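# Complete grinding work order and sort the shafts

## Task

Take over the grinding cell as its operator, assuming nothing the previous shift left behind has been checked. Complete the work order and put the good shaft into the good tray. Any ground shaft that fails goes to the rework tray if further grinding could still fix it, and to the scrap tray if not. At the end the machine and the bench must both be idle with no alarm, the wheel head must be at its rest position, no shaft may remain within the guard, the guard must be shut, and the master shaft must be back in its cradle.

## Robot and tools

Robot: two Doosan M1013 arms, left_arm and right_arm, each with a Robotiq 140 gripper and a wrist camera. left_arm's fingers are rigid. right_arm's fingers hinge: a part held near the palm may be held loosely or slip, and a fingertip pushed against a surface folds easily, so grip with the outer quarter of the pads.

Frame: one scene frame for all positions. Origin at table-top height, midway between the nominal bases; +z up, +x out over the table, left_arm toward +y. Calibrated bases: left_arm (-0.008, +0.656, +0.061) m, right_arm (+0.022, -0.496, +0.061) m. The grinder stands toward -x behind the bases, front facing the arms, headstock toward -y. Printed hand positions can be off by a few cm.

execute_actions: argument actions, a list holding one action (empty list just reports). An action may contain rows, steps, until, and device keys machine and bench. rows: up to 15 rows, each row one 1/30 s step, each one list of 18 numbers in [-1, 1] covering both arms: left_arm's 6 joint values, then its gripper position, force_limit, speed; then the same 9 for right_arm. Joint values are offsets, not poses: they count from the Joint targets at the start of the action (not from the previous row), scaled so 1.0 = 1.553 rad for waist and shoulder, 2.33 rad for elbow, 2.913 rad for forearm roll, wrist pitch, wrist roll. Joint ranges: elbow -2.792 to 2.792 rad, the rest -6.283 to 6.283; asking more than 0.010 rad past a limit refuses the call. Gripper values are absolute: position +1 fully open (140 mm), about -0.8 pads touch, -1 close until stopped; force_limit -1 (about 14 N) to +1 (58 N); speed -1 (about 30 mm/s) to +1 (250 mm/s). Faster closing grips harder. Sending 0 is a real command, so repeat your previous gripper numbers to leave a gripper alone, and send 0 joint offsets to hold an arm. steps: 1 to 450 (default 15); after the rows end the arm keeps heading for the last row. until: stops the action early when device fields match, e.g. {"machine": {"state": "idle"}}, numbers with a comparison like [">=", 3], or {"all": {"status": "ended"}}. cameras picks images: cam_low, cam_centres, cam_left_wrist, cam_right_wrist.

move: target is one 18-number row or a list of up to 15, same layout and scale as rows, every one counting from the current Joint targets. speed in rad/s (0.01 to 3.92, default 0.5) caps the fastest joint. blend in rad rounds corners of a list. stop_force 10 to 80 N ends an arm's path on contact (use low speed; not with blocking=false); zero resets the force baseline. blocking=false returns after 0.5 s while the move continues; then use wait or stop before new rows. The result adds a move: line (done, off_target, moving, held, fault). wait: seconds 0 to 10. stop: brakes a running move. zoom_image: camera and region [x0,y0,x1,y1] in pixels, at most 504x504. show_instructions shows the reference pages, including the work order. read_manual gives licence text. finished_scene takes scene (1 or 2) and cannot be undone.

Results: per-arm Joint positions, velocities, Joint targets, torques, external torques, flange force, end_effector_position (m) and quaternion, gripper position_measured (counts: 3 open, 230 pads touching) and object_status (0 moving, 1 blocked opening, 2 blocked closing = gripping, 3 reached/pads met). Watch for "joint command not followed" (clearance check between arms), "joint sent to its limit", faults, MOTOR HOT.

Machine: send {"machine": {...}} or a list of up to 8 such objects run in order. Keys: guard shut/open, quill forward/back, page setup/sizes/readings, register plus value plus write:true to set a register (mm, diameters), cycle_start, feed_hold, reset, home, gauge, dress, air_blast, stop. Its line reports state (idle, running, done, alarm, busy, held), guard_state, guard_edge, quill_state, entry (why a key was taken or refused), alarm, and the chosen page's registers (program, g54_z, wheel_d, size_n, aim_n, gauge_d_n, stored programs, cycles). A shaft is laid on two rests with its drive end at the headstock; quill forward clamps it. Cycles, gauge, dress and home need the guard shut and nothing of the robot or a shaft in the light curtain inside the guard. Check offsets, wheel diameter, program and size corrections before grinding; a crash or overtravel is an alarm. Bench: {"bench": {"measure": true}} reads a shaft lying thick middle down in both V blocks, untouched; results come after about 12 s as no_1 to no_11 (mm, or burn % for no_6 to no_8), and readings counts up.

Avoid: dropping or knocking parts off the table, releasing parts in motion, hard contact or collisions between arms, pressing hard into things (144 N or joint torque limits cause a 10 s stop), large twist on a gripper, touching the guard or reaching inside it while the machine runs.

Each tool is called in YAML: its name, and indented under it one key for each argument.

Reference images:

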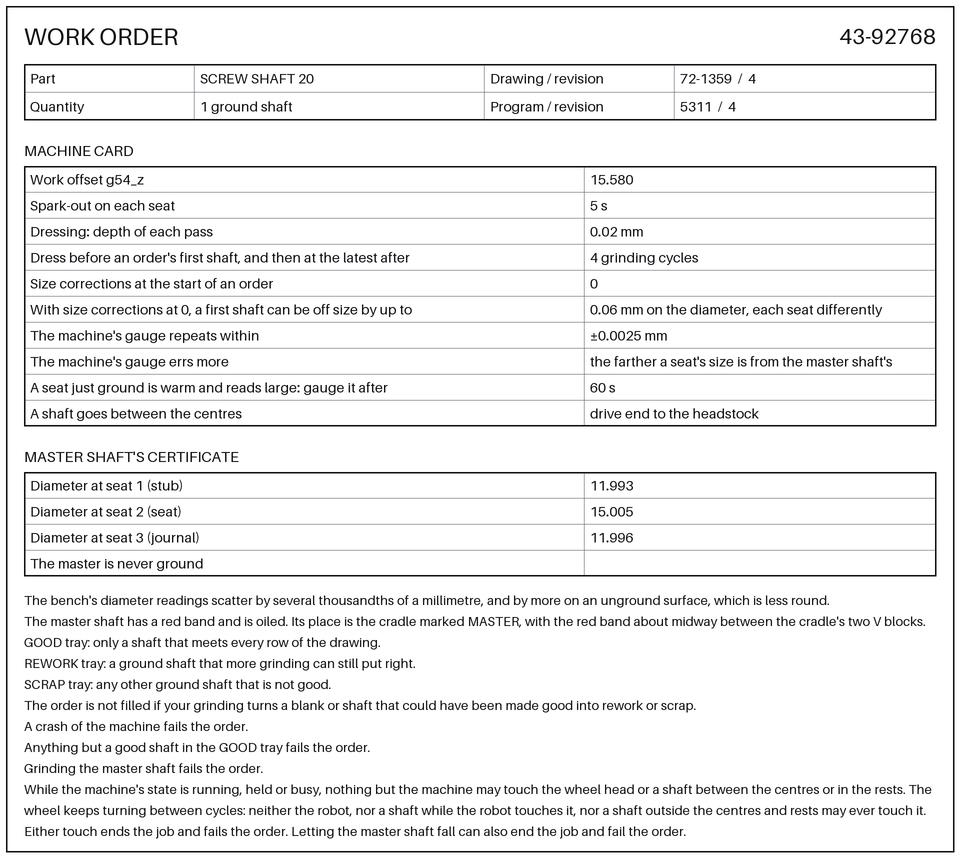

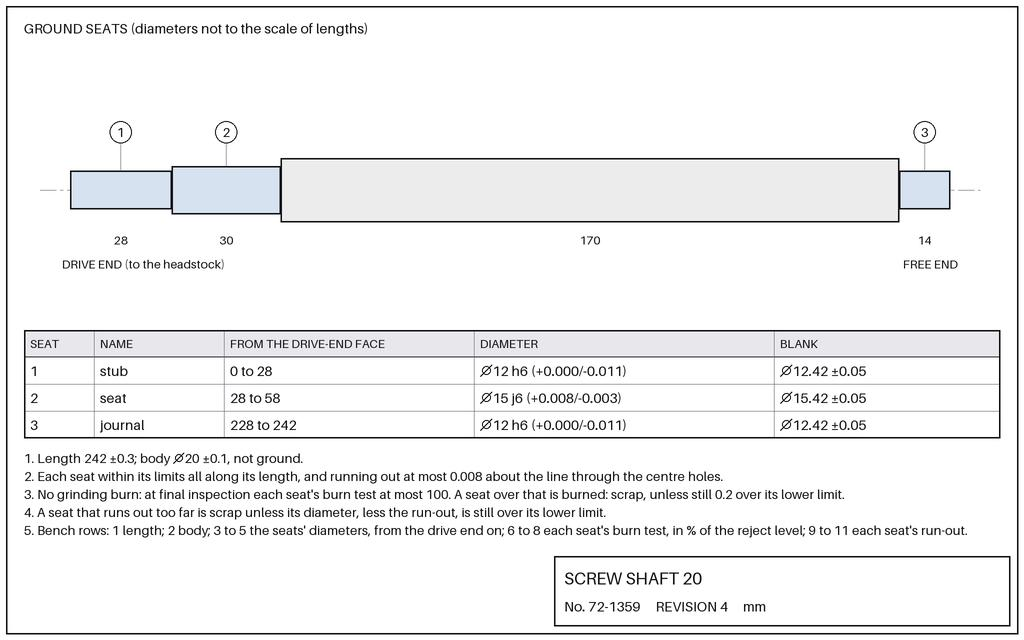

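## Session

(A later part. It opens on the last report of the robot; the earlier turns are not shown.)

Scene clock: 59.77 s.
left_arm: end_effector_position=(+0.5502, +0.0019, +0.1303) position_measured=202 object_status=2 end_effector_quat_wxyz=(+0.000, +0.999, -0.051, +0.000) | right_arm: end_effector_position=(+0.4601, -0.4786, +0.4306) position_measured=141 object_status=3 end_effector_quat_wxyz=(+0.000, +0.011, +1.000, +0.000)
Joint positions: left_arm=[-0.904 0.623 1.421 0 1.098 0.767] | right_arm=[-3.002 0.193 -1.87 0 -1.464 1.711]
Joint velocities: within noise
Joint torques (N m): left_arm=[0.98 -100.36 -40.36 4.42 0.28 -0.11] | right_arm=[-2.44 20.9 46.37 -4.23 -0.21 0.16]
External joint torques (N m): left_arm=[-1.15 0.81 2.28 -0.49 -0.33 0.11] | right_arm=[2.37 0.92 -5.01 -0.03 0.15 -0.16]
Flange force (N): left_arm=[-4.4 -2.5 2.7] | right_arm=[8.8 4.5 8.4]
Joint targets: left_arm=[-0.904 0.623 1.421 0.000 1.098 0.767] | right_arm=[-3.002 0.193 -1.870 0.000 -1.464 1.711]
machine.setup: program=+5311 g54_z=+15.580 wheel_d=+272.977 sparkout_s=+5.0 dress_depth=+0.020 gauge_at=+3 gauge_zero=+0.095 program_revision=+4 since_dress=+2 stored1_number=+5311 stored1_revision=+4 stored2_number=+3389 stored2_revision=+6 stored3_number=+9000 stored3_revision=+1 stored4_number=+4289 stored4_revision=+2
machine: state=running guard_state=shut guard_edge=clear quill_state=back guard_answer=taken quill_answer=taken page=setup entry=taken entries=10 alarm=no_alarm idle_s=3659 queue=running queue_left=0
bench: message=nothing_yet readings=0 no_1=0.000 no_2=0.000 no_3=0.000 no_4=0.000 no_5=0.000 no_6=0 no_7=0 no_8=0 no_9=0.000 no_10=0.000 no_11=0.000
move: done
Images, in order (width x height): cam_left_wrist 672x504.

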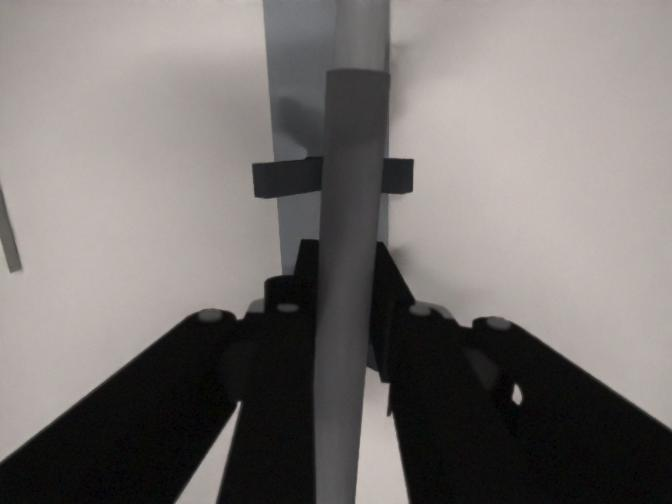

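move:
  target: [0.0032,0.0185,0.0089,0,-0.017,-0.0223,-0.98,0.2,-1,0,0,0,0,0,0,-0.1,0.2,-1]
  speed: 0.12
  cameras: ["cam_left_wrist"]

Scene clock: 61.73 s.
left_arm: end_effector_position=(+0.5541, +0.0039, +0.0953) position_measured=202 object_status=2 end_effector_quat_wxyz=(+0.000, +1.000, -0.016, +0.000) | right_arm: end_effector_position=(+0.4601, -0.4786, +0.4306) position_measured=141 object_status=3 end_effector_quat_wxyz=(+0.000, +0.011, +1.000, +0.000)
Joint positions: left_arm=[-0.899 0.651 1.442 0 1.048 0.702] | right_arm=[-3.002 0.193 -1.87 0 -1.464 1.711]
Joint velocities: within noise
Joint torques (N m): left_arm=[0.68 -101.64 -39.83 4.26 0.05 -0.24] | right_arm=[-1.94 21.57 46.07 -4.28 -0.15 0.15]
External joint torques (N m): left_arm=[-0.78 0.76 2.82 -0.44 -0.09 0.24] | right_arm=[1.93 0.09 -4.72 0.04 0.1 -0.15]
Flange force (N): left_arm=[-4.6 -4.1 2.5] | right_arm=[6.9 3.6 8.0]
Joint targets: left_arm=[-0.899 0.651 1.442 0.000 1.048 0.702] | right_arm=[-3.002 0.193 -1.870 0.000 -1.464 1.711]
machine.setup: program=+5311 g54_z=+15.580 wheel_d=+272.977 sparkout_s=+5.0 dress_depth=+0.020 gauge_at=+3 gauge_zero=+0.095 program_revision=+4 since_dress=+2 stored1_number=+5311 stored1_revision=+4 stored2_number=+3389 stored2_revision=+6 stored3_number=+9000 stored3_revision=+1 stored4_number=+4289 stored4_revision=+2
machine: state=running guard_state=shut guard_edge=clear quill_state=back guard_answer=taken quill_answer=taken page=setup entry=taken entries=10 alarm=no_alarm idle_s=3661 queue=running queue_left=0
bench: message=nothing_yet readings=0 no_1=0.000 no_2=0.000 no_3=0.000 no_4=0.000 no_5=0.000 no_6=0 no_7=0 no_8=0 no_9=0.000 no_10=0.000 no_11=0.000
move: done
Images, in order (width x height): cam_left_wrist 672x504.

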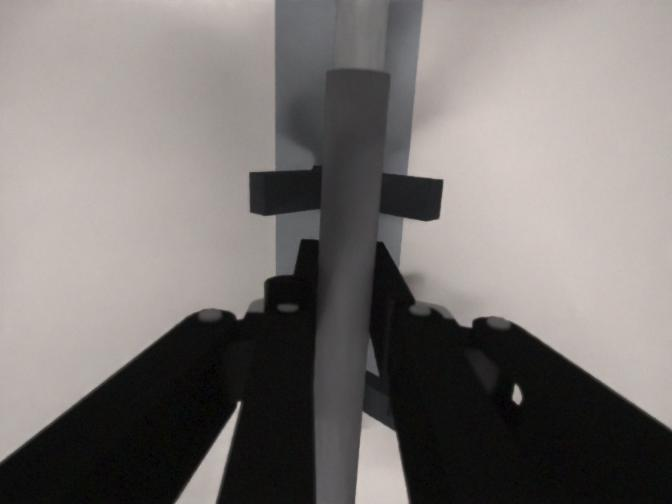

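move:
  target: [0,0.02511,0.01073,0,-0.02163,0,-0.98,0.2,-1,0,0,0,0,0,0,-0.1,0.2,-1]
  speed: 0.03
  stop_force: 12
  cameras: ["cam_left_wrist"]

Scene clock: 65.77 s.
left_arm: end_effector_position=(+0.5542, +0.0037, +0.0578) position_measured=202 object_status=2 end_effector_quat_wxyz=(+0.000, +1.000, -0.016, +0.000) | right_arm: end_effector_position=(+0.4601, -0.4786, +0.4306) position_measured=141 object_status=3 end_effector_quat_wxyz=(+0.000, +0.011, +1.000, +0.000)
Joint positions: left_arm=[-0.899 0.684 1.463 0 0.996 0.702] | right_arm=[-3.002 0.193 -1.87 0 -1.464 1.711]
Joint velocities: within noise
Joint torques (N m): left_arm=[6.2 -73.72 -21.88 6.49 -0.27 0.4] | right_arm=[-2.1 21.64 46.24 -4.24 -0.19 0.09]
External joint torques (N m): left_arm=[-6.26 -28.65 -13.97 -2.78 0.23 -0.4] | right_arm=[2.12 -0.16 -5.02 0.01 0.14 -0.09]
Flange force (N): left_arm=[-8.5 2.1 -32.8] | right_arm=[7.0 4.2 8.6]
Joint targets: left_arm=[-0.899 0.684 1.463 0.000 0.996 0.702] | right_arm=[-3.002 0.193 -1.870 0.000 -1.464 1.711]
machine.setup: program=+5311 g54_z=+15.580 wheel_d=+272.977 sparkout_s=+5.0 dress_depth=+0.020 gauge_at=+3 gauge_zero=+0.095 program_revision=+4 since_dress=+2 stored1_number=+5311 stored1_revision=+4 stored2_number=+3389 stored2_revision=+6 stored3_number=+9000 stored3_revision=+1 stored4_number=+4289 stored4_revision=+2
machine: state=running guard_state=shut guard_edge=clear quill_state=back guard_answer=taken quill_answer=taken page=setup entry=taken entries=10 alarm=no_alarm idle_s=3665 queue=running queue_left=0
bench: message=nothing_yet readings=0 no_1=0.000 no_2=0.000 no_3=0.000 no_4=0.000 no_5=0.000 no_6=0 no_7=0 no_8=0 no_9=0.000 no_10=0.000 no_11=0.000
move: contact (left_arm); left_arm: the wrist pitch is farthest, 0.011 rad from its target
Images, in order (width x height): cam_left_wrist 672x504.

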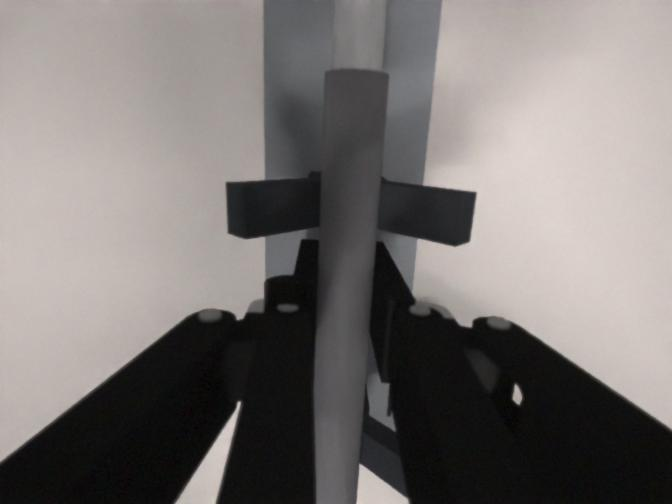

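execute_actions:
  actions:
    - {"rows":[[0,0,0,0,0,0,0.1,0.2,-1,0,0,0,0,0,0,-0.1,0.2,-1]],"steps":80}
  cameras: ["cam_left_wrist"]

move:
  target: [0,-0.0193,-0.0084,0,0.0168,0,0.1,0.2,-1,0,0,0,0,0,0,-0.1,0.2,-1]
  speed: 0.05
  cameras: ["cam_left_wrist"]

execute_actions:
  actions:
    - {"bench":{"measure":true},"steps":420,"until":{"bench":{"readings":[">",0]}}}
  cameras: []

Scene clock: 69.10 s.
left_arm: end_effector_position=(+0.5542, +0.0037, +0.0578) position_measured=117 object_status=3 end_effector_quat_wxyz=(+0.000, +1.000, -0.016, +0.000) | right_arm: end_effector_position=(+0.4601, -0.4786, +0.4306) position_measured=141 object_status=3 end_effector_quat_wxyz=(+0.000, +0.011, +1.000, +0.000)
Joint positions: left_arm=[-0.899 0.684 1.463 0 0.996 0.702] | right_arm=[-3.002 0.193 -1.87 0 -1.464 1.711]
Joint velocities: within noise
Joint torques (N m): left_arm=[1.08 -99.23 -35.83 4.19 0.01 -0.1] | right_arm=[-1.56 21.69 45.96 -4.22 -0.15 0.15]
External joint torques (N m): left_arm=[-0.99 -3.19 -0.05 -0.47 -0.05 0.1] | right_arm=[1.54 0.04 -4.67 -0.02 0.09 -0.15]
Flange force (N): left_arm=[-3.7 -2.5 -2.8] | right_arm=[6.7 2.8 7.9]
Joint targets: left_arm=[-0.899 0.684 1.463 0.000 0.996 0.702] | right_arm=[-3.002 0.193 -1.870 0.000 -1.464 1.711]
machine.setup: program=+5311 g54_z=+15.580 wheel_d=+272.977 sparkout_s=+5.0 dress_depth=+0.020 gauge_at=+3 gauge_zero=+0.095 program_revision=+4 since_dress=+2 stored1_number=+5311 stored1_revision=+4 stored2_number=+3389 stored2_revision=+6 stored3_number=+9000 stored3_revision=+1 stored4_number=+4289 stored4_revision=+2
machine: state=running guard_state=shut guard_edge=clear quill_state=back guard_answer=taken quill_answer=taken page=setup entry=taken entries=10 alarm=no_alarm idle_s=3668 queue=running queue_left=0
bench: message=nothing_yet readings=0 no_1=0.000 no_2=0.000 no_3=0.000 no_4=0.000 no_5=0.000 no_6=0 no_7=0 no_8=0 no_9=0.000 no_10=0.000 no_11=0.000
Images, in order (width x height): cam_left_wrist 672x504.

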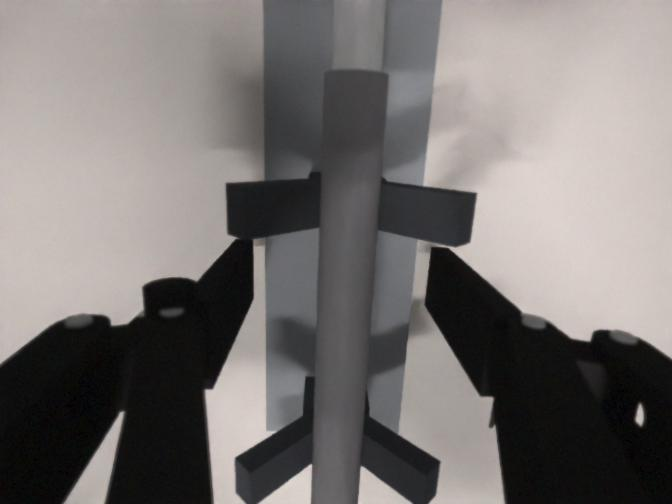

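Scene clock: 70.37 s.
left_arm: end_effector_position=(+0.5543, +0.0036, +0.0929) position_measured=117 object_status=3 end_effector_quat_wxyz=(+0.000, +1.000, -0.016, +0.000) | right_arm: end_effector_position=(+0.4601, -0.4786, +0.4306) position_measured=141 object_status=3 end_effector_quat_wxyz=(+0.000, +0.011, +1.000, +0.000)
Joint positions: left_arm=[-0.899 0.654 1.443 0 1.045 0.702] | right_arm=[-3.002 0.193 -1.87 0 -1.464 1.711]
Joint velocities: within noise
Joint torques (N m): left_arm=[0.83 -97.99 -36.87 4.33 0.01 -0.09] | right_arm=[-1.85 21.19 46.14 -4.18 -0.21 0.12]
External joint torques (N m): left_arm=[-0.75 -2.94 -0.03 -0.51 -0.05 0.09] | right_arm=[1.81 0.63 -4.77 -0.06 0.15 -0.12]
Flange force (N): left_arm=[-3.4 -2.5 -2.3] | right_arm=[7.8 3.4 8.1]
Joint targets: left_arm=[-0.899 0.654 1.443 0.000 1.045 0.702] | right_arm=[-3.002 0.193 -1.870 0.000 -1.464 1.711]
machine.setup: program=+5311 g54_z=+15.580 wheel_d=+272.977 sparkout_s=+5.0 dress_depth=+0.020 gauge_at=+3 gauge_zero=+0.095 program_revision=+4 since_dress=+2 stored1_number=+5311 stored1_revision=+4 stored2_number=+3389 stored2_revision=+6 stored3_number=+9000 stored3_revision=+1 stored4_number=+4289 stored4_revision=+2
machine: state=running guard_state=shut guard_edge=clear quill_state=back guard_answer=taken quill_answer=taken page=setup entry=taken entries=10 alarm=no_alarm idle_s=3670 queue=running queue_left=0
bench: message=nothing_yet readings=0 no_1=0.000 no_2=0.000 no_3=0.000 no_4=0.000 no_5=0.000 no_6=0 no_7=0 no_8=0 no_9=0.000 no_10=0.000 no_11=0.000
move: done
Images, in order (width x height): cam_left_wrist 672x504.

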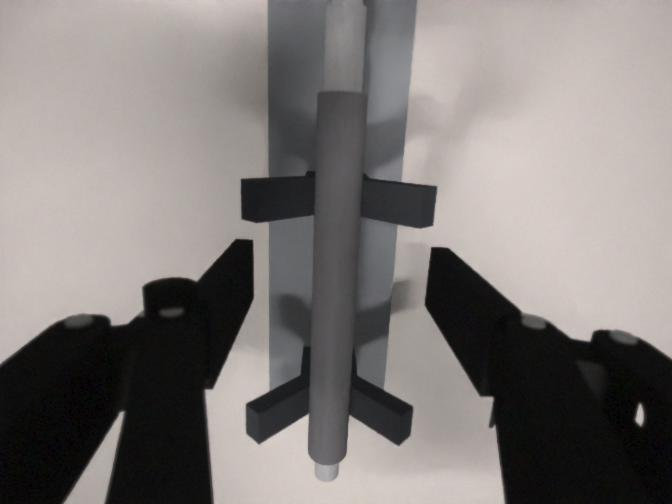

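Scene clock: 82.57 s.
left_arm: end_effector_position=(+0.5543, +0.0036, +0.0929) position_measured=117 object_status=3 end_effector_quat_wxyz=(+0.000, +1.000, -0.016, +0.000) | right_arm: end_effector_position=(+0.4601, -0.4786, +0.4306) position_measured=141 object_status=3 end_effector_quat_wxyz=(+0.000, +0.011, +1.000, +0.000)
Joint positions: left_arm=[-0.899 0.654 1.443 0 1.045 0.702] | right_arm=[-3.002 0.193 -1.87 0 -1.464 1.711]
Joint velocities: within noise
Joint torques (N m): left_arm=[0.92 -97.68 -37.05 4.32 0 -0.08] | right_arm=[-1.84 21.48 46.12 -4.18 -0.18 0.1]
External joint torques (N m): left_arm=[-1.08 -3.24 0.16 -0.51 -0.04 0.08] | right_arm=[1.81 0.17 -4.87 -0.05 0.12 -0.1]
Flange force (N): left_arm=[-4.3 -2.9 -2.5] | right_arm=[7.2 3.5 8.3]
Joint targets: left_arm=[-0.899 0.654 1.443 0.000 1.045 0.702] | right_arm=[-3.002 0.193 -1.870 0.000 -1.464 1.711]
Tool commands: left_gripper/position=+0.1 left_gripper/force_limit=+0.2 left_gripper/speed=-1.0 right_gripper/position=-0.1 right_gripper/force_limit=+0.2 right_gripper/speed=-1.0
machine.setup: program=+5311 g54_z=+15.580 wheel_d=+272.897 sparkout_s=+5.0 dress_depth=+0.020 gauge_at=+3 gauge_zero=+0.095 program_revision=+4 since_dress=+0 stored1_number=+5311 stored1_revision=+4 stored2_number=+3389 stored2_revision=+6 stored3_number=+9000 stored3_revision=+1 stored4_number=+4289 stored4_revision=+2
machine: state=idle guard_state=shut guard_edge=clear quill_state=back guard_answer=taken quill_answer=taken page=setup entry=taken entries=10 alarm=no_alarm idle_s=3682 queue=done queue_left=0
bench: message=measure_taken readings=1 no_1=242.001 no_2=19.966 no_3=11.998 no_4=14.999 no_5=12.003 no_6=44 no_7=46 no_8=43 no_9=0.000 no_10=0.001 no_11=0.001
No camera images: "cameras" was empty.

execute_actions:
  actions:
    - {"bench":{"measure":true},"steps":420,"until":{"bench":{"readings":[">",1]}}}
  cameras: []

execute_actions:
  actions:
    - {"bench":{"measure":true},"steps":420,"until":{"bench":{"readings":[">",2]}}}
  cameras: []

execute_actions:
  actions:
    - {"bench":{"measure":true},"steps":420,"until":{"bench":{"readings":[">",3]}}}
  cameras: []

execute_actions:
  actions:
    - {"bench":{"measure":true},"steps":420,"until":{"bench":{"readings":[">",4]}}}
  cameras: []

execute_actions:
  actions:
    - {"bench":{"measure":true},"steps":420,"until":{"bench":{"readings":[">",5]}}}
  cameras: []

execute_actions:
  actions:
    - {"bench":{"measure":true},"steps":420,"until":{"bench":{"readings":[">",6]}}}
  cameras: []

Scene clock: 95.30 s.
left_arm: end_effector_position=(+0.5543, +0.0036, +0.0929) position_measured=117 object_status=3 end_effector_quat_wxyz=(+0.000, +1.000, -0.016, +0.000) | right_arm: end_effector_position=(+0.4601, -0.4786, +0.4306) position_measured=141 object_status=3 end_effector_quat_wxyz=(+0.000, +0.011, +1.000, +0.000)
Joint positions: left_arm=[-0.899 0.654 1.443 0 1.045 0.702] | right_arm=[-3.002 0.193 -1.87 0 -1.464 1.711]
Joint velocities: within noise
Joint torques (N m): left_arm=[0.96 -97.8 -37 4.3 -0.03 -0.12] | right_arm=[-2.09 21.49 46.25 -4.27 -0.18 0.14]
External joint torques (N m): left_arm=[-0.99 -3.16 0.09 -0.48 -0.01 0.12] | right_arm=[2.06 0.03 -4.99 0.04 0.13 -0.14]
Flange force (N): left_arm=[-3.9 -2.8 -2.5] | right_arm=[7.2 3.9 8.5]
Joint targets: left_arm=[-0.899 0.654 1.443 0.000 1.045 0.702] | right_arm=[-3.002 0.193 -1.870 0.000 -1.464 1.711]
Tool commands: left_gripper/position=+0.1 left_gripper/force_limit=+0.2 left_gripper/speed=-1.0 right_gripper/position=-0.1 right_gripper/force_limit=+0.2 right_gripper/speed=-1.0
machine.setup: program=+5311 g54_z=+15.580 wheel_d=+272.897 sparkout_s=+5.0 dress_depth=+0.020 gauge_at=+3 gauge_zero=+0.095 program_revision=+4 since_dress=+0 stored1_number=+5311 stored1_revision=+4 stored2_number=+3389 stored2_revision=+6 stored3_number=+9000 stored3_revision=+1 stored4_number=+4289 stored4_revision=+2
machine: state=idle guard_state=shut guard_edge=clear quill_state=back guard_answer=taken quill_answer=taken page=setup entry=taken entries=10 alarm=no_alarm idle_s=3694 queue=done queue_left=0
bench: message=measure_taken readings=2 no_1=242.003 no_2=19.966 no_3=11.999 no_4=15.010 no_5=11.986 no_6=45 no_7=45 no_8=48 no_9=0.001 no_10=0.003 no_11=0.000
No camera images: "cameras" was empty.

Scene clock: 107.50 s.
left_arm: end_effector_position=(+0.5543, +0.0036, +0.0929) position_measured=117 object_status=3 end_effector_quat_wxyz=(+0.000, +1.000, -0.016, +0.000) | right_arm: end_effector_position=(+0.4601, -0.4786, +0.4306) position_measured=141 object_status=3 end_effector_quat_wxyz=(+0.000, +0.011, +1.000, +0.000)
Joint positions: left_arm=[-0.899 0.654 1.443 0 1.045 0.702] | right_arm=[-3.002 0.193 -1.87 0 -1.464 1.711]
Joint velocities: within noise
Joint torques (N m): left_arm=[1.1 -97.74 -36.91 4.29 -0.02 -0.07] | right_arm=[-2.5 21.1 46.17 -4.22 -0.22 0.18]
External joint torques (N m): left_arm=[-1.04 -3.27 -0.04 -0.47 -0.02 0.07] | right_arm=[2.41 0.7 -4.84 -0.03 0.16 -0.18]
Flange force (N): left_arm=[-3.9 -2.6 -2.7] | right_arm=[8.2 4.6 8.2]
Joint targets: left_arm=[-0.899 0.654 1.443 0.000 1.045 0.702] | right_arm=[-3.002 0.193 -1.870 0.000 -1.464 1.711]
Tool commands: left_gripper/position=+0.1 left_gripper/force_limit=+0.2 left_gripper/speed=-1.0 right_gripper/position=-0.1 right_gripper/force_limit=+0.2 right_gripper/speed=-1.0
machine.setup: program=+5311 g54_z=+15.580 wheel_d=+272.897 sparkout_s=+5.0 dress_depth=+0.020 gauge_at=+3 gauge_zero=+0.095 program_revision=+4 since_dress=+0 stored1_number=+5311 stored1_revision=+4 stored2_number=+3389 stored2_revision=+6 stored3_number=+9000 stored3_revision=+1 stored4_number=+4289 stored4_revision=+2
machine: state=idle guard_state=shut guard_edge=clear quill_state=back guard_answer=taken quill_answer=taken page=setup entry=taken entries=10 alarm=no_alarm idle_s=3706 queue=done queue_left=0
bench: message=measure_taken readings=3 no_1=242.000 no_2=19.964 no_3=11.993 no_4=15.000 no_5=11.990 no_6=45 no_7=45 no_8=47 no_9=0.001 no_10=0.000 no_11=0.001
No camera images: "cameras" was empty.

Scene clock: 119.70 s.
left_arm: end_effector_position=(+0.5543, +0.0036, +0.0929) position_measured=117 object_status=3 end_effector_quat_wxyz=(+0.000, +1.000, -0.016, +0.000) | right_arm: end_effector_position=(+0.4601, -0.4786, +0.4306) position_measured=141 object_status=3 end_effector_quat_wxyz=(+0.000, +0.011, +1.000, +0.000)
Joint positions: left_arm=[-0.899 0.654 1.443 0 1.045 0.702] | right_arm=[-3.002 0.193 -1.87 0 -1.464 1.711]
Joint velocities: within noise
Joint torques (N m): left_arm=[0.72 -98 -37.06 4.3 -0.07 -0.1] | right_arm=[-2.44 21.4 46.23 -4.18 -0.24 0.11]
External joint torques (N m): left_arm=[-0.8 -3 0.13 -0.48 0.03 0.1] | right_arm=[2.45 -0.01 -5.09 -0.04 0.18 -0.11]
Flange force (N): left_arm=[-3.7 -2.8 -2.4] | right_arm=[7.4 4.9 8.8]
Joint targets: left_arm=[-0.899 0.654 1.443 0.000 1.045 0.702] | right_arm=[-3.002 0.193 -1.870 0.000 -1.464 1.711]
Tool commands: left_gripper/position=+0.1 left_gripper/force_limit=+0.2 left_gripper/speed=-1.0 right_gripper/position=-0.1 right_gripper/force_limit=+0.2 right_gripper/speed=-1.0
machine.setup: program=+5311 g54_z=+15.580 wheel_d=+272.897 sparkout_s=+5.0 dress_depth=+0.020 gauge_at=+3 gauge_zero=+0.095 program_revision=+4 since_dress=+0 stored1_number=+5311 stored1_revision=+4 stored2_number=+3389 stored2_revision=+6 stored3_number=+9000 stored3_revision=+1 stored4_number=+4289 stored4_revision=+2
machine: state=idle guard_state=shut guard_edge=clear quill_state=back guard_answer=taken quill_answer=taken page=setup entry=taken entries=10 alarm=no_alarm idle_s=3719 queue=done queue_left=0
bench: message=measure_taken readings=4 no_1=242.001 no_2=19.971 no_3=11.999 no_4=15.005 no_5=11.995 no_6=45 no_7=46 no_8=46 no_9=0.002 no_10=0.002 no_11=0.001
No camera images: "cameras" was empty.

Scene clock: 131.93 s.
left_arm: end_effector_position=(+0.5543, +0.0036, +0.0929) position_measured=117 object_status=3 end_effector_quat_wxyz=(+0.000, +1.000, -0.016, +0.000) | right_arm: end_effector_position=(+0.4601, -0.4786, +0.4306) position_measured=141 object_status=3 end_effector_quat_wxyz=(+0.000, +0.011, +1.000, +0.000)
Joint positions: left_arm=[-0.899 0.654 1.443 0 1.045 0.702] | right_arm=[-3.002 0.193 -1.87 0 -1.464 1.711]
Joint velocities: within noise
Joint torques (N m): left_arm=[0.9 -97.83 -36.9 4.28 0.03 -0.13] | right_arm=[-2.59 21.37 45.95 -4.23 -0.21 0.16]
External joint torques (N m): left_arm=[-1.15 -3.13 -0.05 -0.46 -0.07 0.13] | right_arm=[2.55 0.38 -4.68 -0.01 0.15 -0.16]
Flange force (N): left_arm=[-3.9 -2.5 -2.5] | right_arm=[7.5 5.0 8.0]
Joint targets: left_arm=[-0.899 0.654 1.443 0.000 1.045 0.702] | right_arm=[-3.002 0.193 -1.870 0.000 -1.464 1.711]
Tool commands: left_gripper/position=+0.1 left_gripper/force_limit=+0.2 left_gripper/speed=-1.0 right_gripper/position=-0.1 right_gripper/force_limit=+0.2 right_gripper/speed=-1.0
machine.setup: program=+5311 g54_z=+15.580 wheel_d=+272.897 sparkout_s=+5.0 dress_depth=+0.020 gauge_at=+3 gauge_zero=+0.095 program_revision=+4 since_dress=+0 stored1_number=+5311 stored1_revision=+4 stored2_number=+3389 stored2_revision=+6 stored3_number=+9000 stored3_revision=+1 stored4_number=+4289 stored4_revision=+2
machine: state=idle guard_state=shut guard_edge=clear quill_state=back guard_answer=taken quill_answer=taken page=setup entry=taken entries=10 alarm=no_alarm idle_s=3731 queue=done queue_left=0
bench: message=measure_taken readings=5 no_1=242.001 no_2=19.975 no_3=11.994 no_4=15.003 no_5=11.988 no_6=44 no_7=47 no_8=42 no_9=0.001 no_10=0.001 no_11=0.002
No camera images: "cameras" was empty.

Scene clock: 144.13 s.
left_arm: end_effector_position=(+0.5543, +0.0036, +0.0929) position_measured=117 object_status=3 end_effector_quat_wxyz=(+0.000, +1.000, -0.016, +0.000) | right_arm: end_effector_position=(+0.4601, -0.4786, +0.4306) position_measured=141 object_status=3 end_effector_quat_wxyz=(+0.000, +0.011, +1.000, +0.000)
Joint positions: left_arm=[-0.899 0.654 1.443 0 1.045 0.702] | right_arm=[-3.002 0.193 -1.87 0 -1.464 1.711]
Joint velocities: within noise
Joint torques (N m): left_arm=[0.96 -97.58 -37 4.32 -0.04 -0.12] | right_arm=[-2.34 21.44 46.33 -4.25 -0.2 0.13]
External joint torques (N m): left_arm=[-0.97 -3.4 0.07 -0.5 0.01 0.12] | right_arm=[2.33 0.13 -5.09 0.01 0.15 -0.13]
Flange force (N): left_arm=[-4.1 -3.0 -2.7] | right_arm=[7.6 4.6 8.7]
Joint targets: left_arm=[-0.899 0.654 1.443 0.000 1.045 0.702] | right_arm=[-3.002 0.193 -1.870 0.000 -1.464 1.711]
Tool commands: left_gripper/position=+0.1 left_gripper/force_limit=+0.2 left_gripper/speed=-1.0 right_gripper/position=-0.1 right_gripper/force_limit=+0.2 right_gripper/speed=-1.0
machine.setup: program=+5311 g54_z=+15.580 wheel_d=+272.897 sparkout_s=+5.0 dress_depth=+0.020 gauge_at=+3 gauge_zero=+0.095 program_revision=+4 since_dress=+0 stored1_number=+5311 stored1_revision=+4 stored2_number=+3389 stored2_revision=+6 stored3_number=+9000 stored3_revision=+1 stored4_number=+4289 stored4_revision=+2
machine: state=idle guard_state=shut guard_edge=clear quill_state=back guard_answer=taken quill_answer=taken page=setup entry=taken entries=10 alarm=no_alarm idle_s=3743 queue=done queue_left=0
bench: message=measure_taken readings=6 no_1=242.001 no_2=19.968 no_3=11.997 no_4=15.002 no_5=11.993 no_6=45 no_7=45 no_8=45 no_9=0.001 no_10=0.001 no_11=0.001
No camera images: "cameras" was empty.

Scene clock: 156.33 s.
left_arm: end_effector_position=(+0.5543, +0.0036, +0.0929) position_measured=117 object_status=3 end_effector_quat_wxyz=(+0.000, +1.000, -0.016, +0.000) | right_arm: end_effector_position=(+0.4601, -0.4786, +0.4306) position_measured=141 object_status=3 end_effector_quat_wxyz=(+0.000, +0.011, +1.000, +0.000)
Joint positions: left_arm=[-0.899 0.654 1.443 0 1.045 0.702] | right_arm=[-3.002 0.193 -1.87 0 -1.464 1.711]
Joint velocities: within noise
Joint torques (N m): left_arm=[0.72 -97.99 -37.1 4.3 0.02 -0.13] | right_arm=[-1.93 21.44 46.25 -4.22 -0.17 0.15]
External joint torques (N m): left_arm=[-0.81 -3.01 0.14 -0.48 -0.06 0.13] | right_arm=[1.84 0.54 -4.97 -0.03 0.11 -0.15]
Flange force (N): left_arm=[-3.7 -2.9 -2.3] | right_arm=[8.0 3.4 8.3]
Joint targets: left_arm=[-0.899 0.654 1.443 0.000 1.045 0.702] | right_arm=[-3.002 0.193 -1.870 0.000 -1.464 1.711]
Tool commands: left_gripper/position=+0.1 left_gripper/force_limit=+0.2 left_gripper/speed=-1.0 right_gripper/position=-0.1 right_gripper/force_limit=+0.2 right_gripper/speed=-1.0
machine.setup: program=+5311 g54_z=+15.580 wheel_d=+272.897 sparkout_s=+5.0 dress_depth=+0.020 gauge_at=+3 gauge_zero=+0.095 program_revision=+4 since_dress=+0 stored1_number=+5311 stored1_revision=+4 stored2_number=+3389 stored2_revision=+6 stored3_number=+9000 stored3_revision=+1 stored4_number=+4289 stored4_revision=+2
machine: state=idle guard_state=shut guard_edge=clear quill_state=back guard_answer=taken quill_answer=taken page=setup entry=taken entries=10 alarm=no_alarm idle_s=3755 queue=done queue_left=0
bench: message=measure_taken readings=7 no_1=241.993 no_2=19.968 no_3=11.994 no_4=14.999 no_5=12.001 no_6=46 no_7=45 no_8=44 no_9=0.000 no_10=0.000 no_11=0.001
No camera images: "cameras" was empty.

execute_actions:
  actions:
    - {"bench":{"measure":true},"steps":1}
  cameras: ["cam_left_wrist"]

zoom_image:
  camera: "cam_left_wrist"
  region: [240, 0, 440, 200]

move:
  target:
    - [0,-0.0373,-0.024,0,0.0391,0,0.1,0.2,-1,0,0,0,0,0,0,-0.1,0.2,-1]
    - [0,-0.0798,-0.0833,0,0.1088,0,0.1,0.2,-1,0,0,0,0,0,0,-0.1,0.2,-1]
    - [0,-0.376,0.0631,0,0.15,0,0.1,0.2,-1,0,0,0,0,0,0,-0.1,0.2,-1]
    - [0.4501,-0.376,0.0631,0,0.15,0.0179,0.1,0.2,-1,0.2,-0.1,0.05,0,0.04,0.1,-0.1,0.2,-1]
    - [0.4501,-0.376,0.0631,0,0.15,0.0179,0.1,0.2,-1,0.4404,-0.35,0.1109,0,0.0977,0.2372,-0.1,0.2,-1]
  speed: [0.15,0.4,0.8,0.9,0.8]
  blend: [0.02,0.06,0.1,0.1,0]
  cameras: ["cam_right_wrist"]

Scene clock: 158.50 s.
left_arm: end_effector_position=(+0.5543, +0.0036, +0.0929) position_measured=117 object_status=3 end_effector_quat_wxyz=(+0.000, +1.000, -0.016, +0.000) | right_arm: end_effector_position=(+0.4601, -0.4786, +0.4306) position_measured=141 object_status=3 end_effector_quat_wxyz=(+0.000, +0.011, +1.000, +0.000)
Joint positions: left_arm=[-0.899 0.654 1.443 0 1.045 0.702] | right_arm=[-3.002 0.193 -1.87 0 -1.464 1.711]
Joint velocities: within noise
Joint torques (N m): left_arm=[0.87 -97.52 -37.04 4.28 0.02 -0.04] | right_arm=[-2.2 21.24 46.06 -4.2 -0.18 0.13]
External joint torques (N m): left_arm=[-0.87 -3.45 0.11 -0.46 -0.06 0.04] | right_arm=[2.16 0.38 -4.8 -0.03 0.12 -0.13]
Flange force (N): left_arm=[-4.3 -3.2 -2.7] | right_arm=[7.6 4.2 8.1]
Joint targets: left_arm=[-0.899 0.654 1.443 0.000 1.045 0.702] | right_arm=[-3.002 0.193 -1.870 0.000 -1.464 1.711]
Tool commands: left_gripper/position=+0.1 left_gripper/force_limit=+0.2 left_gripper/speed=-1.0 right_gripper/position=-0.1 right_gripper/force_limit=+0.2 right_gripper/speed=-1.0
machine.setup: program=+5311 g54_z=+15.580 wheel_d=+272.897 sparkout_s=+5.0 dress_depth=+0.020 gauge_at=+3 gauge_zero=+0.095 program_revision=+4 since_dress=+0 stored1_number=+5311 stored1_revision=+4 stored2_number=+3389 stored2_revision=+6 stored3_number=+9000 stored3_revision=+1 stored4_number=+4289 stored4_revision=+2
machine: state=idle guard_state=shut guard_edge=clear quill_state=back guard_answer=taken quill_answer=taken page=setup entry=taken entries=10 alarm=no_alarm idle_s=3757 queue=done queue_left=0
bench: state=busy message=measure_taken readings=7 no_1=241.993 no_2=19.968 no_3=11.994 no_4=14.999 no_5=12.001 no_6=46 no_7=45 no_8=44 no_9=0.000 no_10=0.000 no_11=0.001
Images, in order (width x height): cam_left_wrist 672x504.

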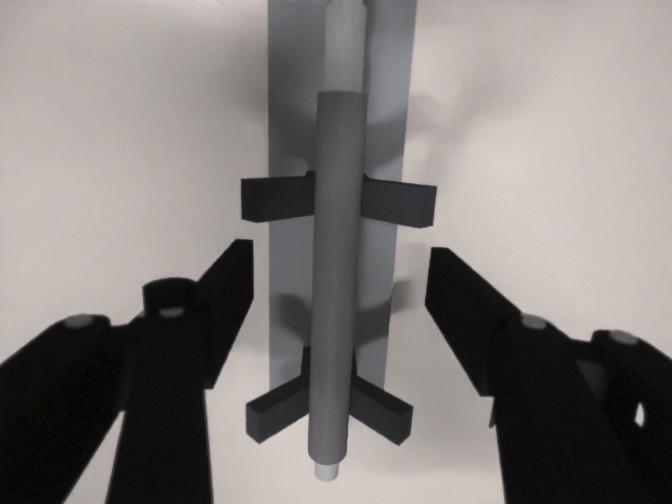

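Scaled by 2.520 from the camera's 672x504 image, which has a finer 960x720 frame.

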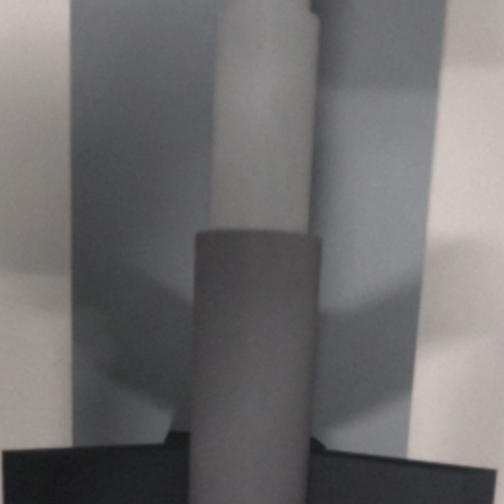

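Scene clock: 162.23 s.
left_arm: end_effector_position=(+0.5871, +0.5704, +0.4503) position_measured=117 object_status=3 end_effector_quat_wxyz=(+0.000, +0.953, +0.303, +0.000) | right_arm: end_effector_position=(+0.5538, +0.0047, +0.2505) position_measured=141 object_status=3 end_effector_quat_wxyz=(+0.000, +0.014, +1.000, +0.000)
Joint positions: left_arm=[-0.2 0.07 1.59 0 1.482 0.754] | right_arm=[-2.318 -0.351 -1.612 0 -1.179 2.402]
Joint velocities: within noise
Joint torques (N m): left_arm=[0.85 -46.66 -42.95 4.94 -0.01 -0.1] | right_arm=[-1.79 72.9 42.96 -3.9 -0.24 0.09]
External joint torques (N m): left_arm=[-0.84 -3.26 0.43 -0.54 -0.03 0.1] | right_arm=[1.78 0.73 -4.54 -0.01 0.2 -0.09]
Flange force (N): left_arm=[-5.2 -3.3 0.3] | right_arm=[9.4 -6.1 4.7]
Joint targets: left_arm=[-0.200 0.070 1.590 0.000 1.482 0.754] | right_arm=[-2.318 -0.351 -1.612 0.000 -1.179 2.402]
machine.setup: program=+5311 g54_z=+15.580 wheel_d=+272.897 sparkout_s=+5.0 dress_depth=+0.020 gauge_at=+3 gauge_zero=+0.095 program_revision=+4 since_dress=+0 stored1_number=+5311 stored1_revision=+4 stored2_number=+3389 stored2_revision=+6 stored3_number=+9000 stored3_revision=+1 stored4_number=+4289 stored4_revision=+2
machine: state=idle guard_state=shut guard_edge=clear quill_state=back guard_answer=taken quill_answer=taken page=setup entry=taken entries=10 alarm=no_alarm idle_s=3761 queue=done queue_left=0
bench: state=busy message=measure_taken readings=7 no_1=241.993 no_2=19.968 no_3=11.994 no_4=14.999 no_5=12.001 no_6=46 no_7=45 no_8=44 no_9=0.000 no_10=0.000 no_11=0.001
move: done
Images, in order (width x height): cam_right_wrist 672x504.

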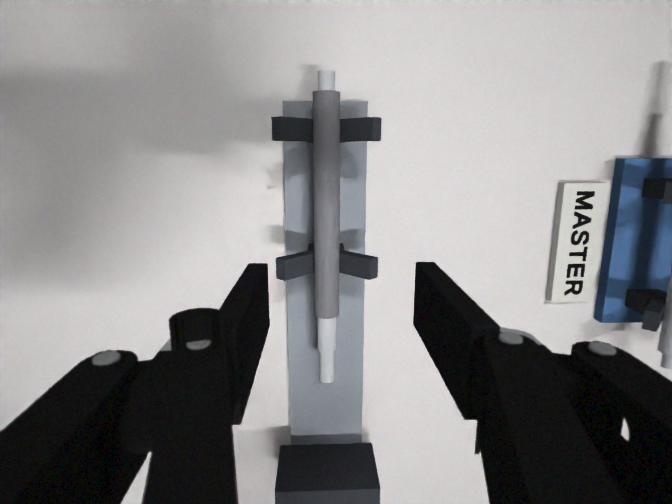

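execute_actions:
  actions:
    - {"steps":420,"until":{"bench":{"readings":[">",7]}}}
  cameras: []

execute_actions:
  actions:
    - {"bench":{"measure":true},"steps":420,"until":{"bench":{"readings":[">",8]}}}
  cameras: []

execute_actions:
  actions:
    - {"bench":{"measure":true},"steps":420,"until":{"bench":{"readings":[">",9]}}}
  cameras: []

Scene clock: 170.47 s.
left_arm: end_effector_position=(+0.5871, +0.5704, +0.4503) position_measured=117 object_status=3 end_effector_quat_wxyz=(+0.000, +0.953, +0.303, +0.000) | right_arm: end_effector_position=(+0.5537, +0.0048, +0.2504) position_measured=141 object_status=3 end_effector_quat_wxyz=(+0.000, +0.014, +1.000, +0.000)
Joint positions: left_arm=[-0.2 0.07 1.59 0 1.482 0.754] | right_arm=[-2.318 -0.351 -1.612 0 -1.179 2.402]
Joint velocities: within noise
Joint torques (N m): left_arm=[0.53 -46.83 -42.87 4.87 0.02 -0.09] | right_arm=[-2 72.94 43.25 -3.9 -0.16 0.15]
External joint torques (N m): left_arm=[-0.6 -3.08 0.32 -0.47 -0.06 0.09] | right_arm=[1.94 0.65 -4.93 -0.01 0.12 -0.15]
Flange force (N): left_arm=[-4.6 -3.2 0.2] | right_arm=[9.9 -6.4 5.1]
Joint targets: left_arm=[-0.200 0.070 1.590 0.000 1.482 0.754] | right_arm=[-2.318 -0.351 -1.612 0.000 -1.179 2.402]
Tool commands: left_gripper/position=+0.1 left_gripper/force_limit=+0.2 left_gripper/speed=-1.0 right_gripper/position=-0.1 right_gripper/force_limit=+0.2 right_gripper/speed=-1.0
machine.setup: program=+5311 g54_z=+15.580 wheel_d=+272.897 sparkout_s=+5.0 dress_depth=+0.020 gauge_at=+3 gauge_zero=+0.095 program_revision=+4 since_dress=+0 stored1_number=+5311 stored1_revision=+4 stored2_number=+3389 stored2_revision=+6 stored3_number=+9000 stored3_revision=+1 stored4_number=+4289 stored4_revision=+2
machine: state=idle guard_state=shut guard_edge=clear quill_state=back guard_answer=taken quill_answer=taken page=setup entry=taken entries=10 alarm=no_alarm idle_s=3769 queue=done queue_left=0
bench: message=measure_taken readings=8 no_1=242.000 no_2=19.960 no_3=11.997 no_4=15.004 no_5=11.996 no_6=45 no_7=42 no_8=46 no_9=0.001 no_10=0.000 no_11=0.001
No camera images: "cameras" was empty.

Scene clock: 182.67 s.
left_arm: end_effector_position=(+0.5871, +0.5704, +0.4503) position_measured=117 object_status=3 end_effector_quat_wxyz=(+0.000, +0.953, +0.303, +0.000) | right_arm: end_effector_position=(+0.5537, +0.0048, +0.2504) position_measured=141 object_status=3 end_effector_quat_wxyz=(+0.000, +0.014, +1.000, +0.000)
Joint positions: left_arm=[-0.2 0.07 1.59 0 1.482 0.754] | right_arm=[-2.318 -0.351 -1.612 0 -1.179 2.402]
Joint velocities: within noise
Joint torques (N m): left_arm=[0.83 -46.62 -42.79 4.91 0.02 -0.09] | right_arm=[-1.91 72.74 43.05 -3.95 -0.11 0.17]
External joint torques (N m): left_arm=[-0.84 -3.29 0.26 -0.51 -0.06 0.09] | right_arm=[1.82 0.61 -4.85 0.05 0.07 -0.17]
Flange force (N): left_arm=[-5.1 -3.1 0.1] | right_arm=[9.6 -6.4 4.9]
Joint targets: left_arm=[-0.200 0.070 1.590 0.000 1.482 0.754] | right_arm=[-2.318 -0.351 -1.612 0.000 -1.179 2.402]
Tool commands: left_gripper/position=+0.1 left_gripper/force_limit=+0.2 left_gripper/speed=-1.0 right_gripper/position=-0.1 right_gripper/force_limit=+0.2 right_gripper/speed=-1.0
machine.setup: program=+5311 g54_z=+15.580 wheel_d=+272.897 sparkout_s=+5.0 dress_depth=+0.020 gauge_at=+3 gauge_zero=+0.095 program_revision=+4 since_dress=+0 stored1_number=+5311 stored1_revision=+4 stored2_number=+3389 stored2_revision=+6 stored3_number=+9000 stored3_revision=+1 stored4_number=+4289 stored4_revision=+2
machine: state=idle guard_state=shut guard_edge=clear quill_state=back guard_answer=taken quill_answer=taken page=setup entry=taken entries=10 alarm=no_alarm idle_s=3781 queue=done queue_left=0
bench: message=measure_taken readings=9 no_1=241.994 no_2=19.965 no_3=11.989 no_4=15.000 no_5=11.988 no_6=46 no_7=46 no_8=44 no_9=0.000 no_10=0.000 no_11=0.000
No camera images: "cameras" was empty.

Scene clock: 194.87 s.
left_arm: end_effector_position=(+0.5871, +0.5704, +0.4503) position_measured=117 object_status=3 end_effector_quat_wxyz=(+0.000, +0.953, +0.303, +0.000) | right_arm: end_effector_position=(+0.5537, +0.0048, +0.2504) position_measured=141 object_status=3 end_effector_quat_wxyz=(+0.000, +0.014, +1.000, +0.000)
Joint positions: left_arm=[-0.2 0.07 1.59 0 1.482 0.754] | right_arm=[-2.318 -0.351 -1.612 0 -1.179 2.402]
Joint velocities: within noise
Joint torques (N m): left_arm=[0.81 -46.88 -42.98 4.9 -0.03 -0.09] | right_arm=[-1.96 72.77 43.16 -3.9 -0.19 0.13]
External joint torques (N m): left_arm=[-0.78 -3.05 0.45 -0.5 -0.01 0.09] | right_arm=[2.07 0.95 -4.79 -0.01 0.15 -0.13]
Flange force (N): left_arm=[-5.0 -3.1 0.3] | right_arm=[10.2 -6.4 4.8]
Joint targets: left_arm=[-0.200 0.070 1.590 0.000 1.482 0.754] | right_arm=[-2.318 -0.351 -1.612 0.000 -1.179 2.402]
Tool commands: left_gripper/position=+0.1 left_gripper/force_limit=+0.2 left_gripper/speed=-1.0 right_gripper/position=-0.1 right_gripper/force_limit=+0.2 right_gripper/speed=-1.0
machine.setup: program=+5311 g54_z=+15.580 wheel_d=+272.897 sparkout_s=+5.0 dress_depth=+0.020 gauge_at=+3 gauge_zero=+0.095 program_revision=+4 since_dress=+0 stored1_number=+5311 stored1_revision=+4 stored2_number=+3389 stored2_revision=+6 stored3_number=+9000 stored3_revision=+1 stored4_number=+4289 stored4_revision=+2
machine: state=idle guard_state=shut guard_edge=clear quill_state=back guard_answer=taken quill_answer=taken page=setup entry=taken entries=10 alarm=no_alarm idle_s=3793 queue=done queue_left=0
bench: message=measure_taken readings=10 no_1=242.000 no_2=19.964 no_3=12.001 no_4=15.006 no_5=11.993 no_6=44 no_7=46 no_8=47 no_9=0.001 no_10=0.001 no_11=0.000
No camera images: "cameras" was empty.

move:
  target:
    - [0,0,0,0,0,0,0.1,0.2,-1,0,-0.0645,-0.034,0,0.06,0,-0.1,0.2,-1]
    - [0,0,0,0,0,0,0.1,0.2,-1,0,-0.0898,-0.0601,0,0.0962,0,-0.1,0.2,-1]
  speed: [0.4,0.08]
  cameras: ["cam_right_wrist"]

execute_actions:
  actions:
    - {"rows":[[0,0,0,0,0,0,0.1,0.2,-1,0,0,0,0,0,0,-1,0.2,-1]],"steps":80}
  cameras: ["cam_right_wrist"]

Scene clock: 197.47 s.
left_arm: end_effector_position=(+0.5871, +0.5704, +0.4503) position_measured=117 object_status=3 end_effector_quat_wxyz=(+0.000, +0.953, +0.303, +0.000) | right_arm: end_effector_position=(+0.5539, +0.0049, +0.0808) position_measured=141 object_status=3 end_effector_quat_wxyz=(+0.000, +0.014, +1.000, +0.000)
Joint positions: left_arm=[-0.2 0.07 1.59 0 1.482 0.754] | right_arm=[-2.318 -0.49 -1.752 0 -0.899 2.402]
Joint velocities: within noise
Joint torques (N m): left_arm=[0.73 -47.15 -42.89 4.86 -0.01 -0.06] | right_arm=[-2.22 79.93 36.3 -3.26 0.02 0.14]
External joint torques (N m): left_arm=[-0.72 -2.77 0.35 -0.46 -0.03 0.06] | right_arm=[2.18 1.15 -3.6 -0.07 -0.05 -0.14]
Flange force (N): left_arm=[-4.5 -2.7 0.2] | right_arm=[8.5 -4.6 0.8]
Joint targets: left_arm=[-0.200 0.070 1.590 0.000 1.482 0.754] | right_arm=[-2.318 -0.490 -1.752 0.000 -0.899 2.402]
machine.setup: program=+5311 g54_z=+15.580 wheel_d=+272.897 sparkout_s=+5.0 dress_depth=+0.020 gauge_at=+3 gauge_zero=+0.095 program_revision=+4 since_dress=+0 stored1_number=+5311 stored1_revision=+4 stored2_number=+3389 stored2_revision=+6 stored3_number=+9000 stored3_revision=+1 stored4_number=+4289 stored4_revision=+2
machine: state=idle guard_state=shut guard_edge=clear quill_state=back guard_answer=taken quill_answer=taken page=setup entry=taken entries=10 alarm=no_alarm idle_s=3795 queue=done queue_left=0
bench: message=measure_taken readings=10 no_1=242.000 no_2=19.964 no_3=12.001 no_4=15.006 no_5=11.993 no_6=44 no_7=46 no_8=47 no_9=0.001 no_10=0.001 no_11=0.000
move: done
Images, in order (width x height): cam_right_wrist 672x504.

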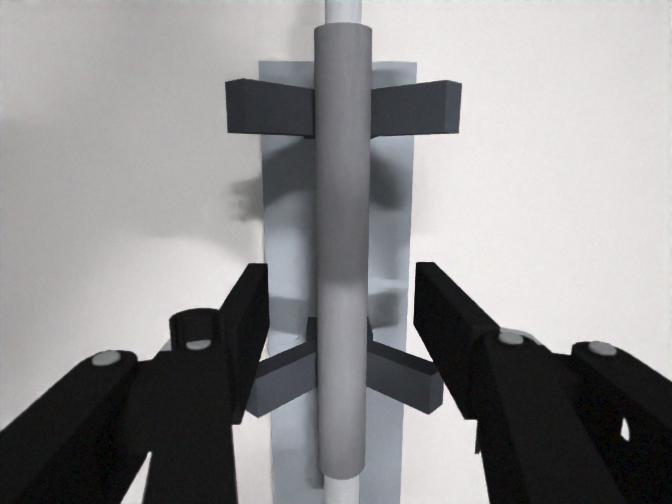

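Scene clock: 200.33 s.
left_arm: end_effector_position=(+0.5871, +0.5704, +0.4503) position_measured=117 object_status=3 end_effector_quat_wxyz=(+0.000, +0.953, +0.303, +0.000) | right_arm: end_effector_position=(+0.5539, +0.0049, +0.0808) position_measured=203 object_status=2 end_effector_quat_wxyz=(+0.000, +0.014, +1.000, +0.000)
Joint positions: left_arm=[-0.2 0.07 1.59 0 1.482 0.754] | right_arm=[-2.318 -0.49 -1.752 0 -0.899 2.402]
Joint velocities: within noise
Joint torques (N m): left_arm=[0.92 -46.91 -42.92 4.93 0.01 -0.09] | right_arm=[0.07 69.84 33.72 -2.43 1.89 0.09]
External joint torques (N m): left_arm=[-0.88 -3 0.41 -0.53 -0.05 0.09] | right_arm=[-0.15 10.76 -1.32 -0.88 -1.93 -0.09]
Flange force (N): left_arm=[-5.0 -2.9 0.3] | right_arm=[10.4 -10.8 -13.3]
Joint targets: left_arm=[-0.200 0.070 1.590 0.000 1.482 0.754] | right_arm=[-2.318 -0.490 -1.752 0.000 -0.899 2.402]
machine.setup: program=+5311 g54_z=+15.580 wheel_d=+272.897 sparkout_s=+5.0 dress_depth=+0.020 gauge_at=+3 gauge_zero=+0.095 program_revision=+4 since_dress=+0 stored1_number=+5311 stored1_revision=+4 stored2_number=+3389 stored2_revision=+6 stored3_number=+9000 stored3_revision=+1 stored4_number=+4289 stored4_revision=+2
machine: state=idle guard_state=shut guard_edge=clear quill_state=back guard_answer=taken quill_answer=taken page=setup entry=taken entries=10 alarm=no_alarm idle_s=3798 queue=done queue_left=0
bench: message=measure_taken readings=10 no_1=242.000 no_2=19.964 no_3=12.001 no_4=15.006 no_5=11.993 no_6=44 no_7=46 no_8=47 no_9=0.001 no_10=0.001 no_11=0.000
Images, in order (width x height): cam_right_wrist 672x504.

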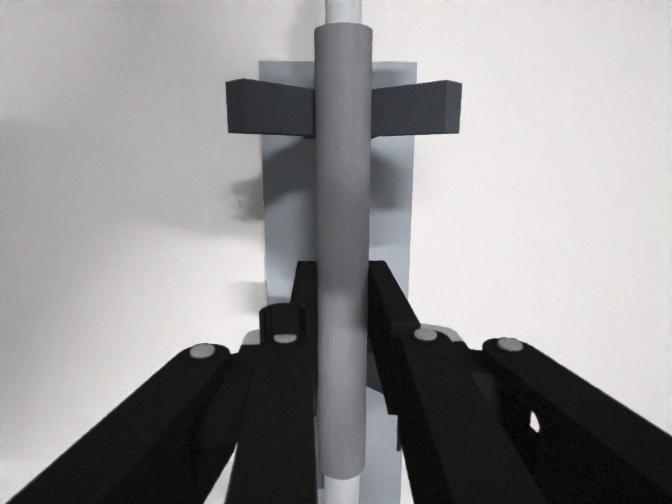

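move:
  target:
    - [0,0,0,0,0,0,0.1,0.2,-1,0,0.0254,0.0262,0,-0.036,0,-1,0.2,-1]
    - [0,0,0,0,0,0,0.1,0.2,-1,0,0.1075,0.0846,0,-0.1252,0,-1,0.2,-1]
  speed: [0.06,0.3]
  blend: [0.02,0]
  cameras: ["cam_right_wrist"]

Scene clock: 206.93 s.
left_arm: end_effector_position=(+0.5871, +0.5704, +0.4503) position_measured=117 object_status=3 end_effector_quat_wxyz=(+0.000, +0.953, +0.303, +0.000) | right_arm: end_effector_position=(+0.5538, +0.0049, +0.3003) position_measured=203 object_status=2 end_effector_quat_wxyz=(+0.000, +0.014, +1.000, +0.000)
Joint positions: left_arm=[-0.2 0.07 1.59 0 1.482 0.754] | right_arm=[-2.318 -0.323 -1.555 0 -1.264 2.402]
Joint velocities: within noise
Joint torques (N m): left_arm=[0.65 -46.8 -42.94 4.91 -0.02 -0.13] | right_arm=[-1.77 74.37 46.86 -3.95 -0.28 0.1]
External joint torques (N m): left_arm=[-0.73 -3.12 0.37 -0.51 -0.02 0.13] | right_arm=[1.88 -2.47 -7.44 -0.06 0.24 -0.1]
Flange force (N): left_arm=[-4.9 -3.2 0.2] | right_arm=[10.3 -6.8 10.6]
Joint targets: left_arm=[-0.200 0.070 1.590 0.000 1.482 0.754] | right_arm=[-2.318 -0.323 -1.554 0.000 -1.264 2.402]
machine.setup: program=+5311 g54_z=+15.580 wheel_d=+272.897 sparkout_s=+5.0 dress_depth=+0.020 gauge_at=+3 gauge_zero=+0.095 program_revision=+4 since_dress=+0 stored1_number=+5311 stored1_revision=+4 stored2_number=+3389 stored2_revision=+6 stored3_number=+9000 stored3_revision=+1 stored4_number=+4289 stored4_revision=+2
machine: state=idle guard_state=shut guard_edge=clear quill_state=back guard_answer=taken quill_answer=taken page=setup entry=taken entries=10 alarm=no_alarm idle_s=3805 queue=done queue_left=0
bench: message=measure_taken readings=10 no_1=242.000 no_2=19.964 no_3=12.001 no_4=15.006 no_5=11.993 no_6=44 no_7=46 no_8=47 no_9=0.001 no_10=0.001 no_11=0.000
move: done
Images, in order (width x height): cam_right_wrist 672x504.

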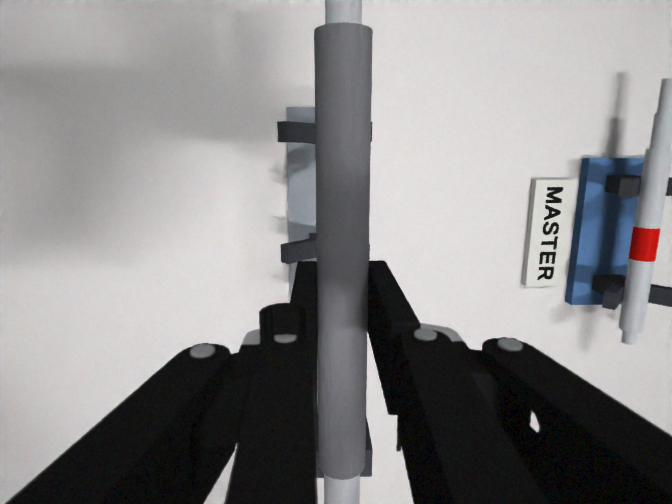

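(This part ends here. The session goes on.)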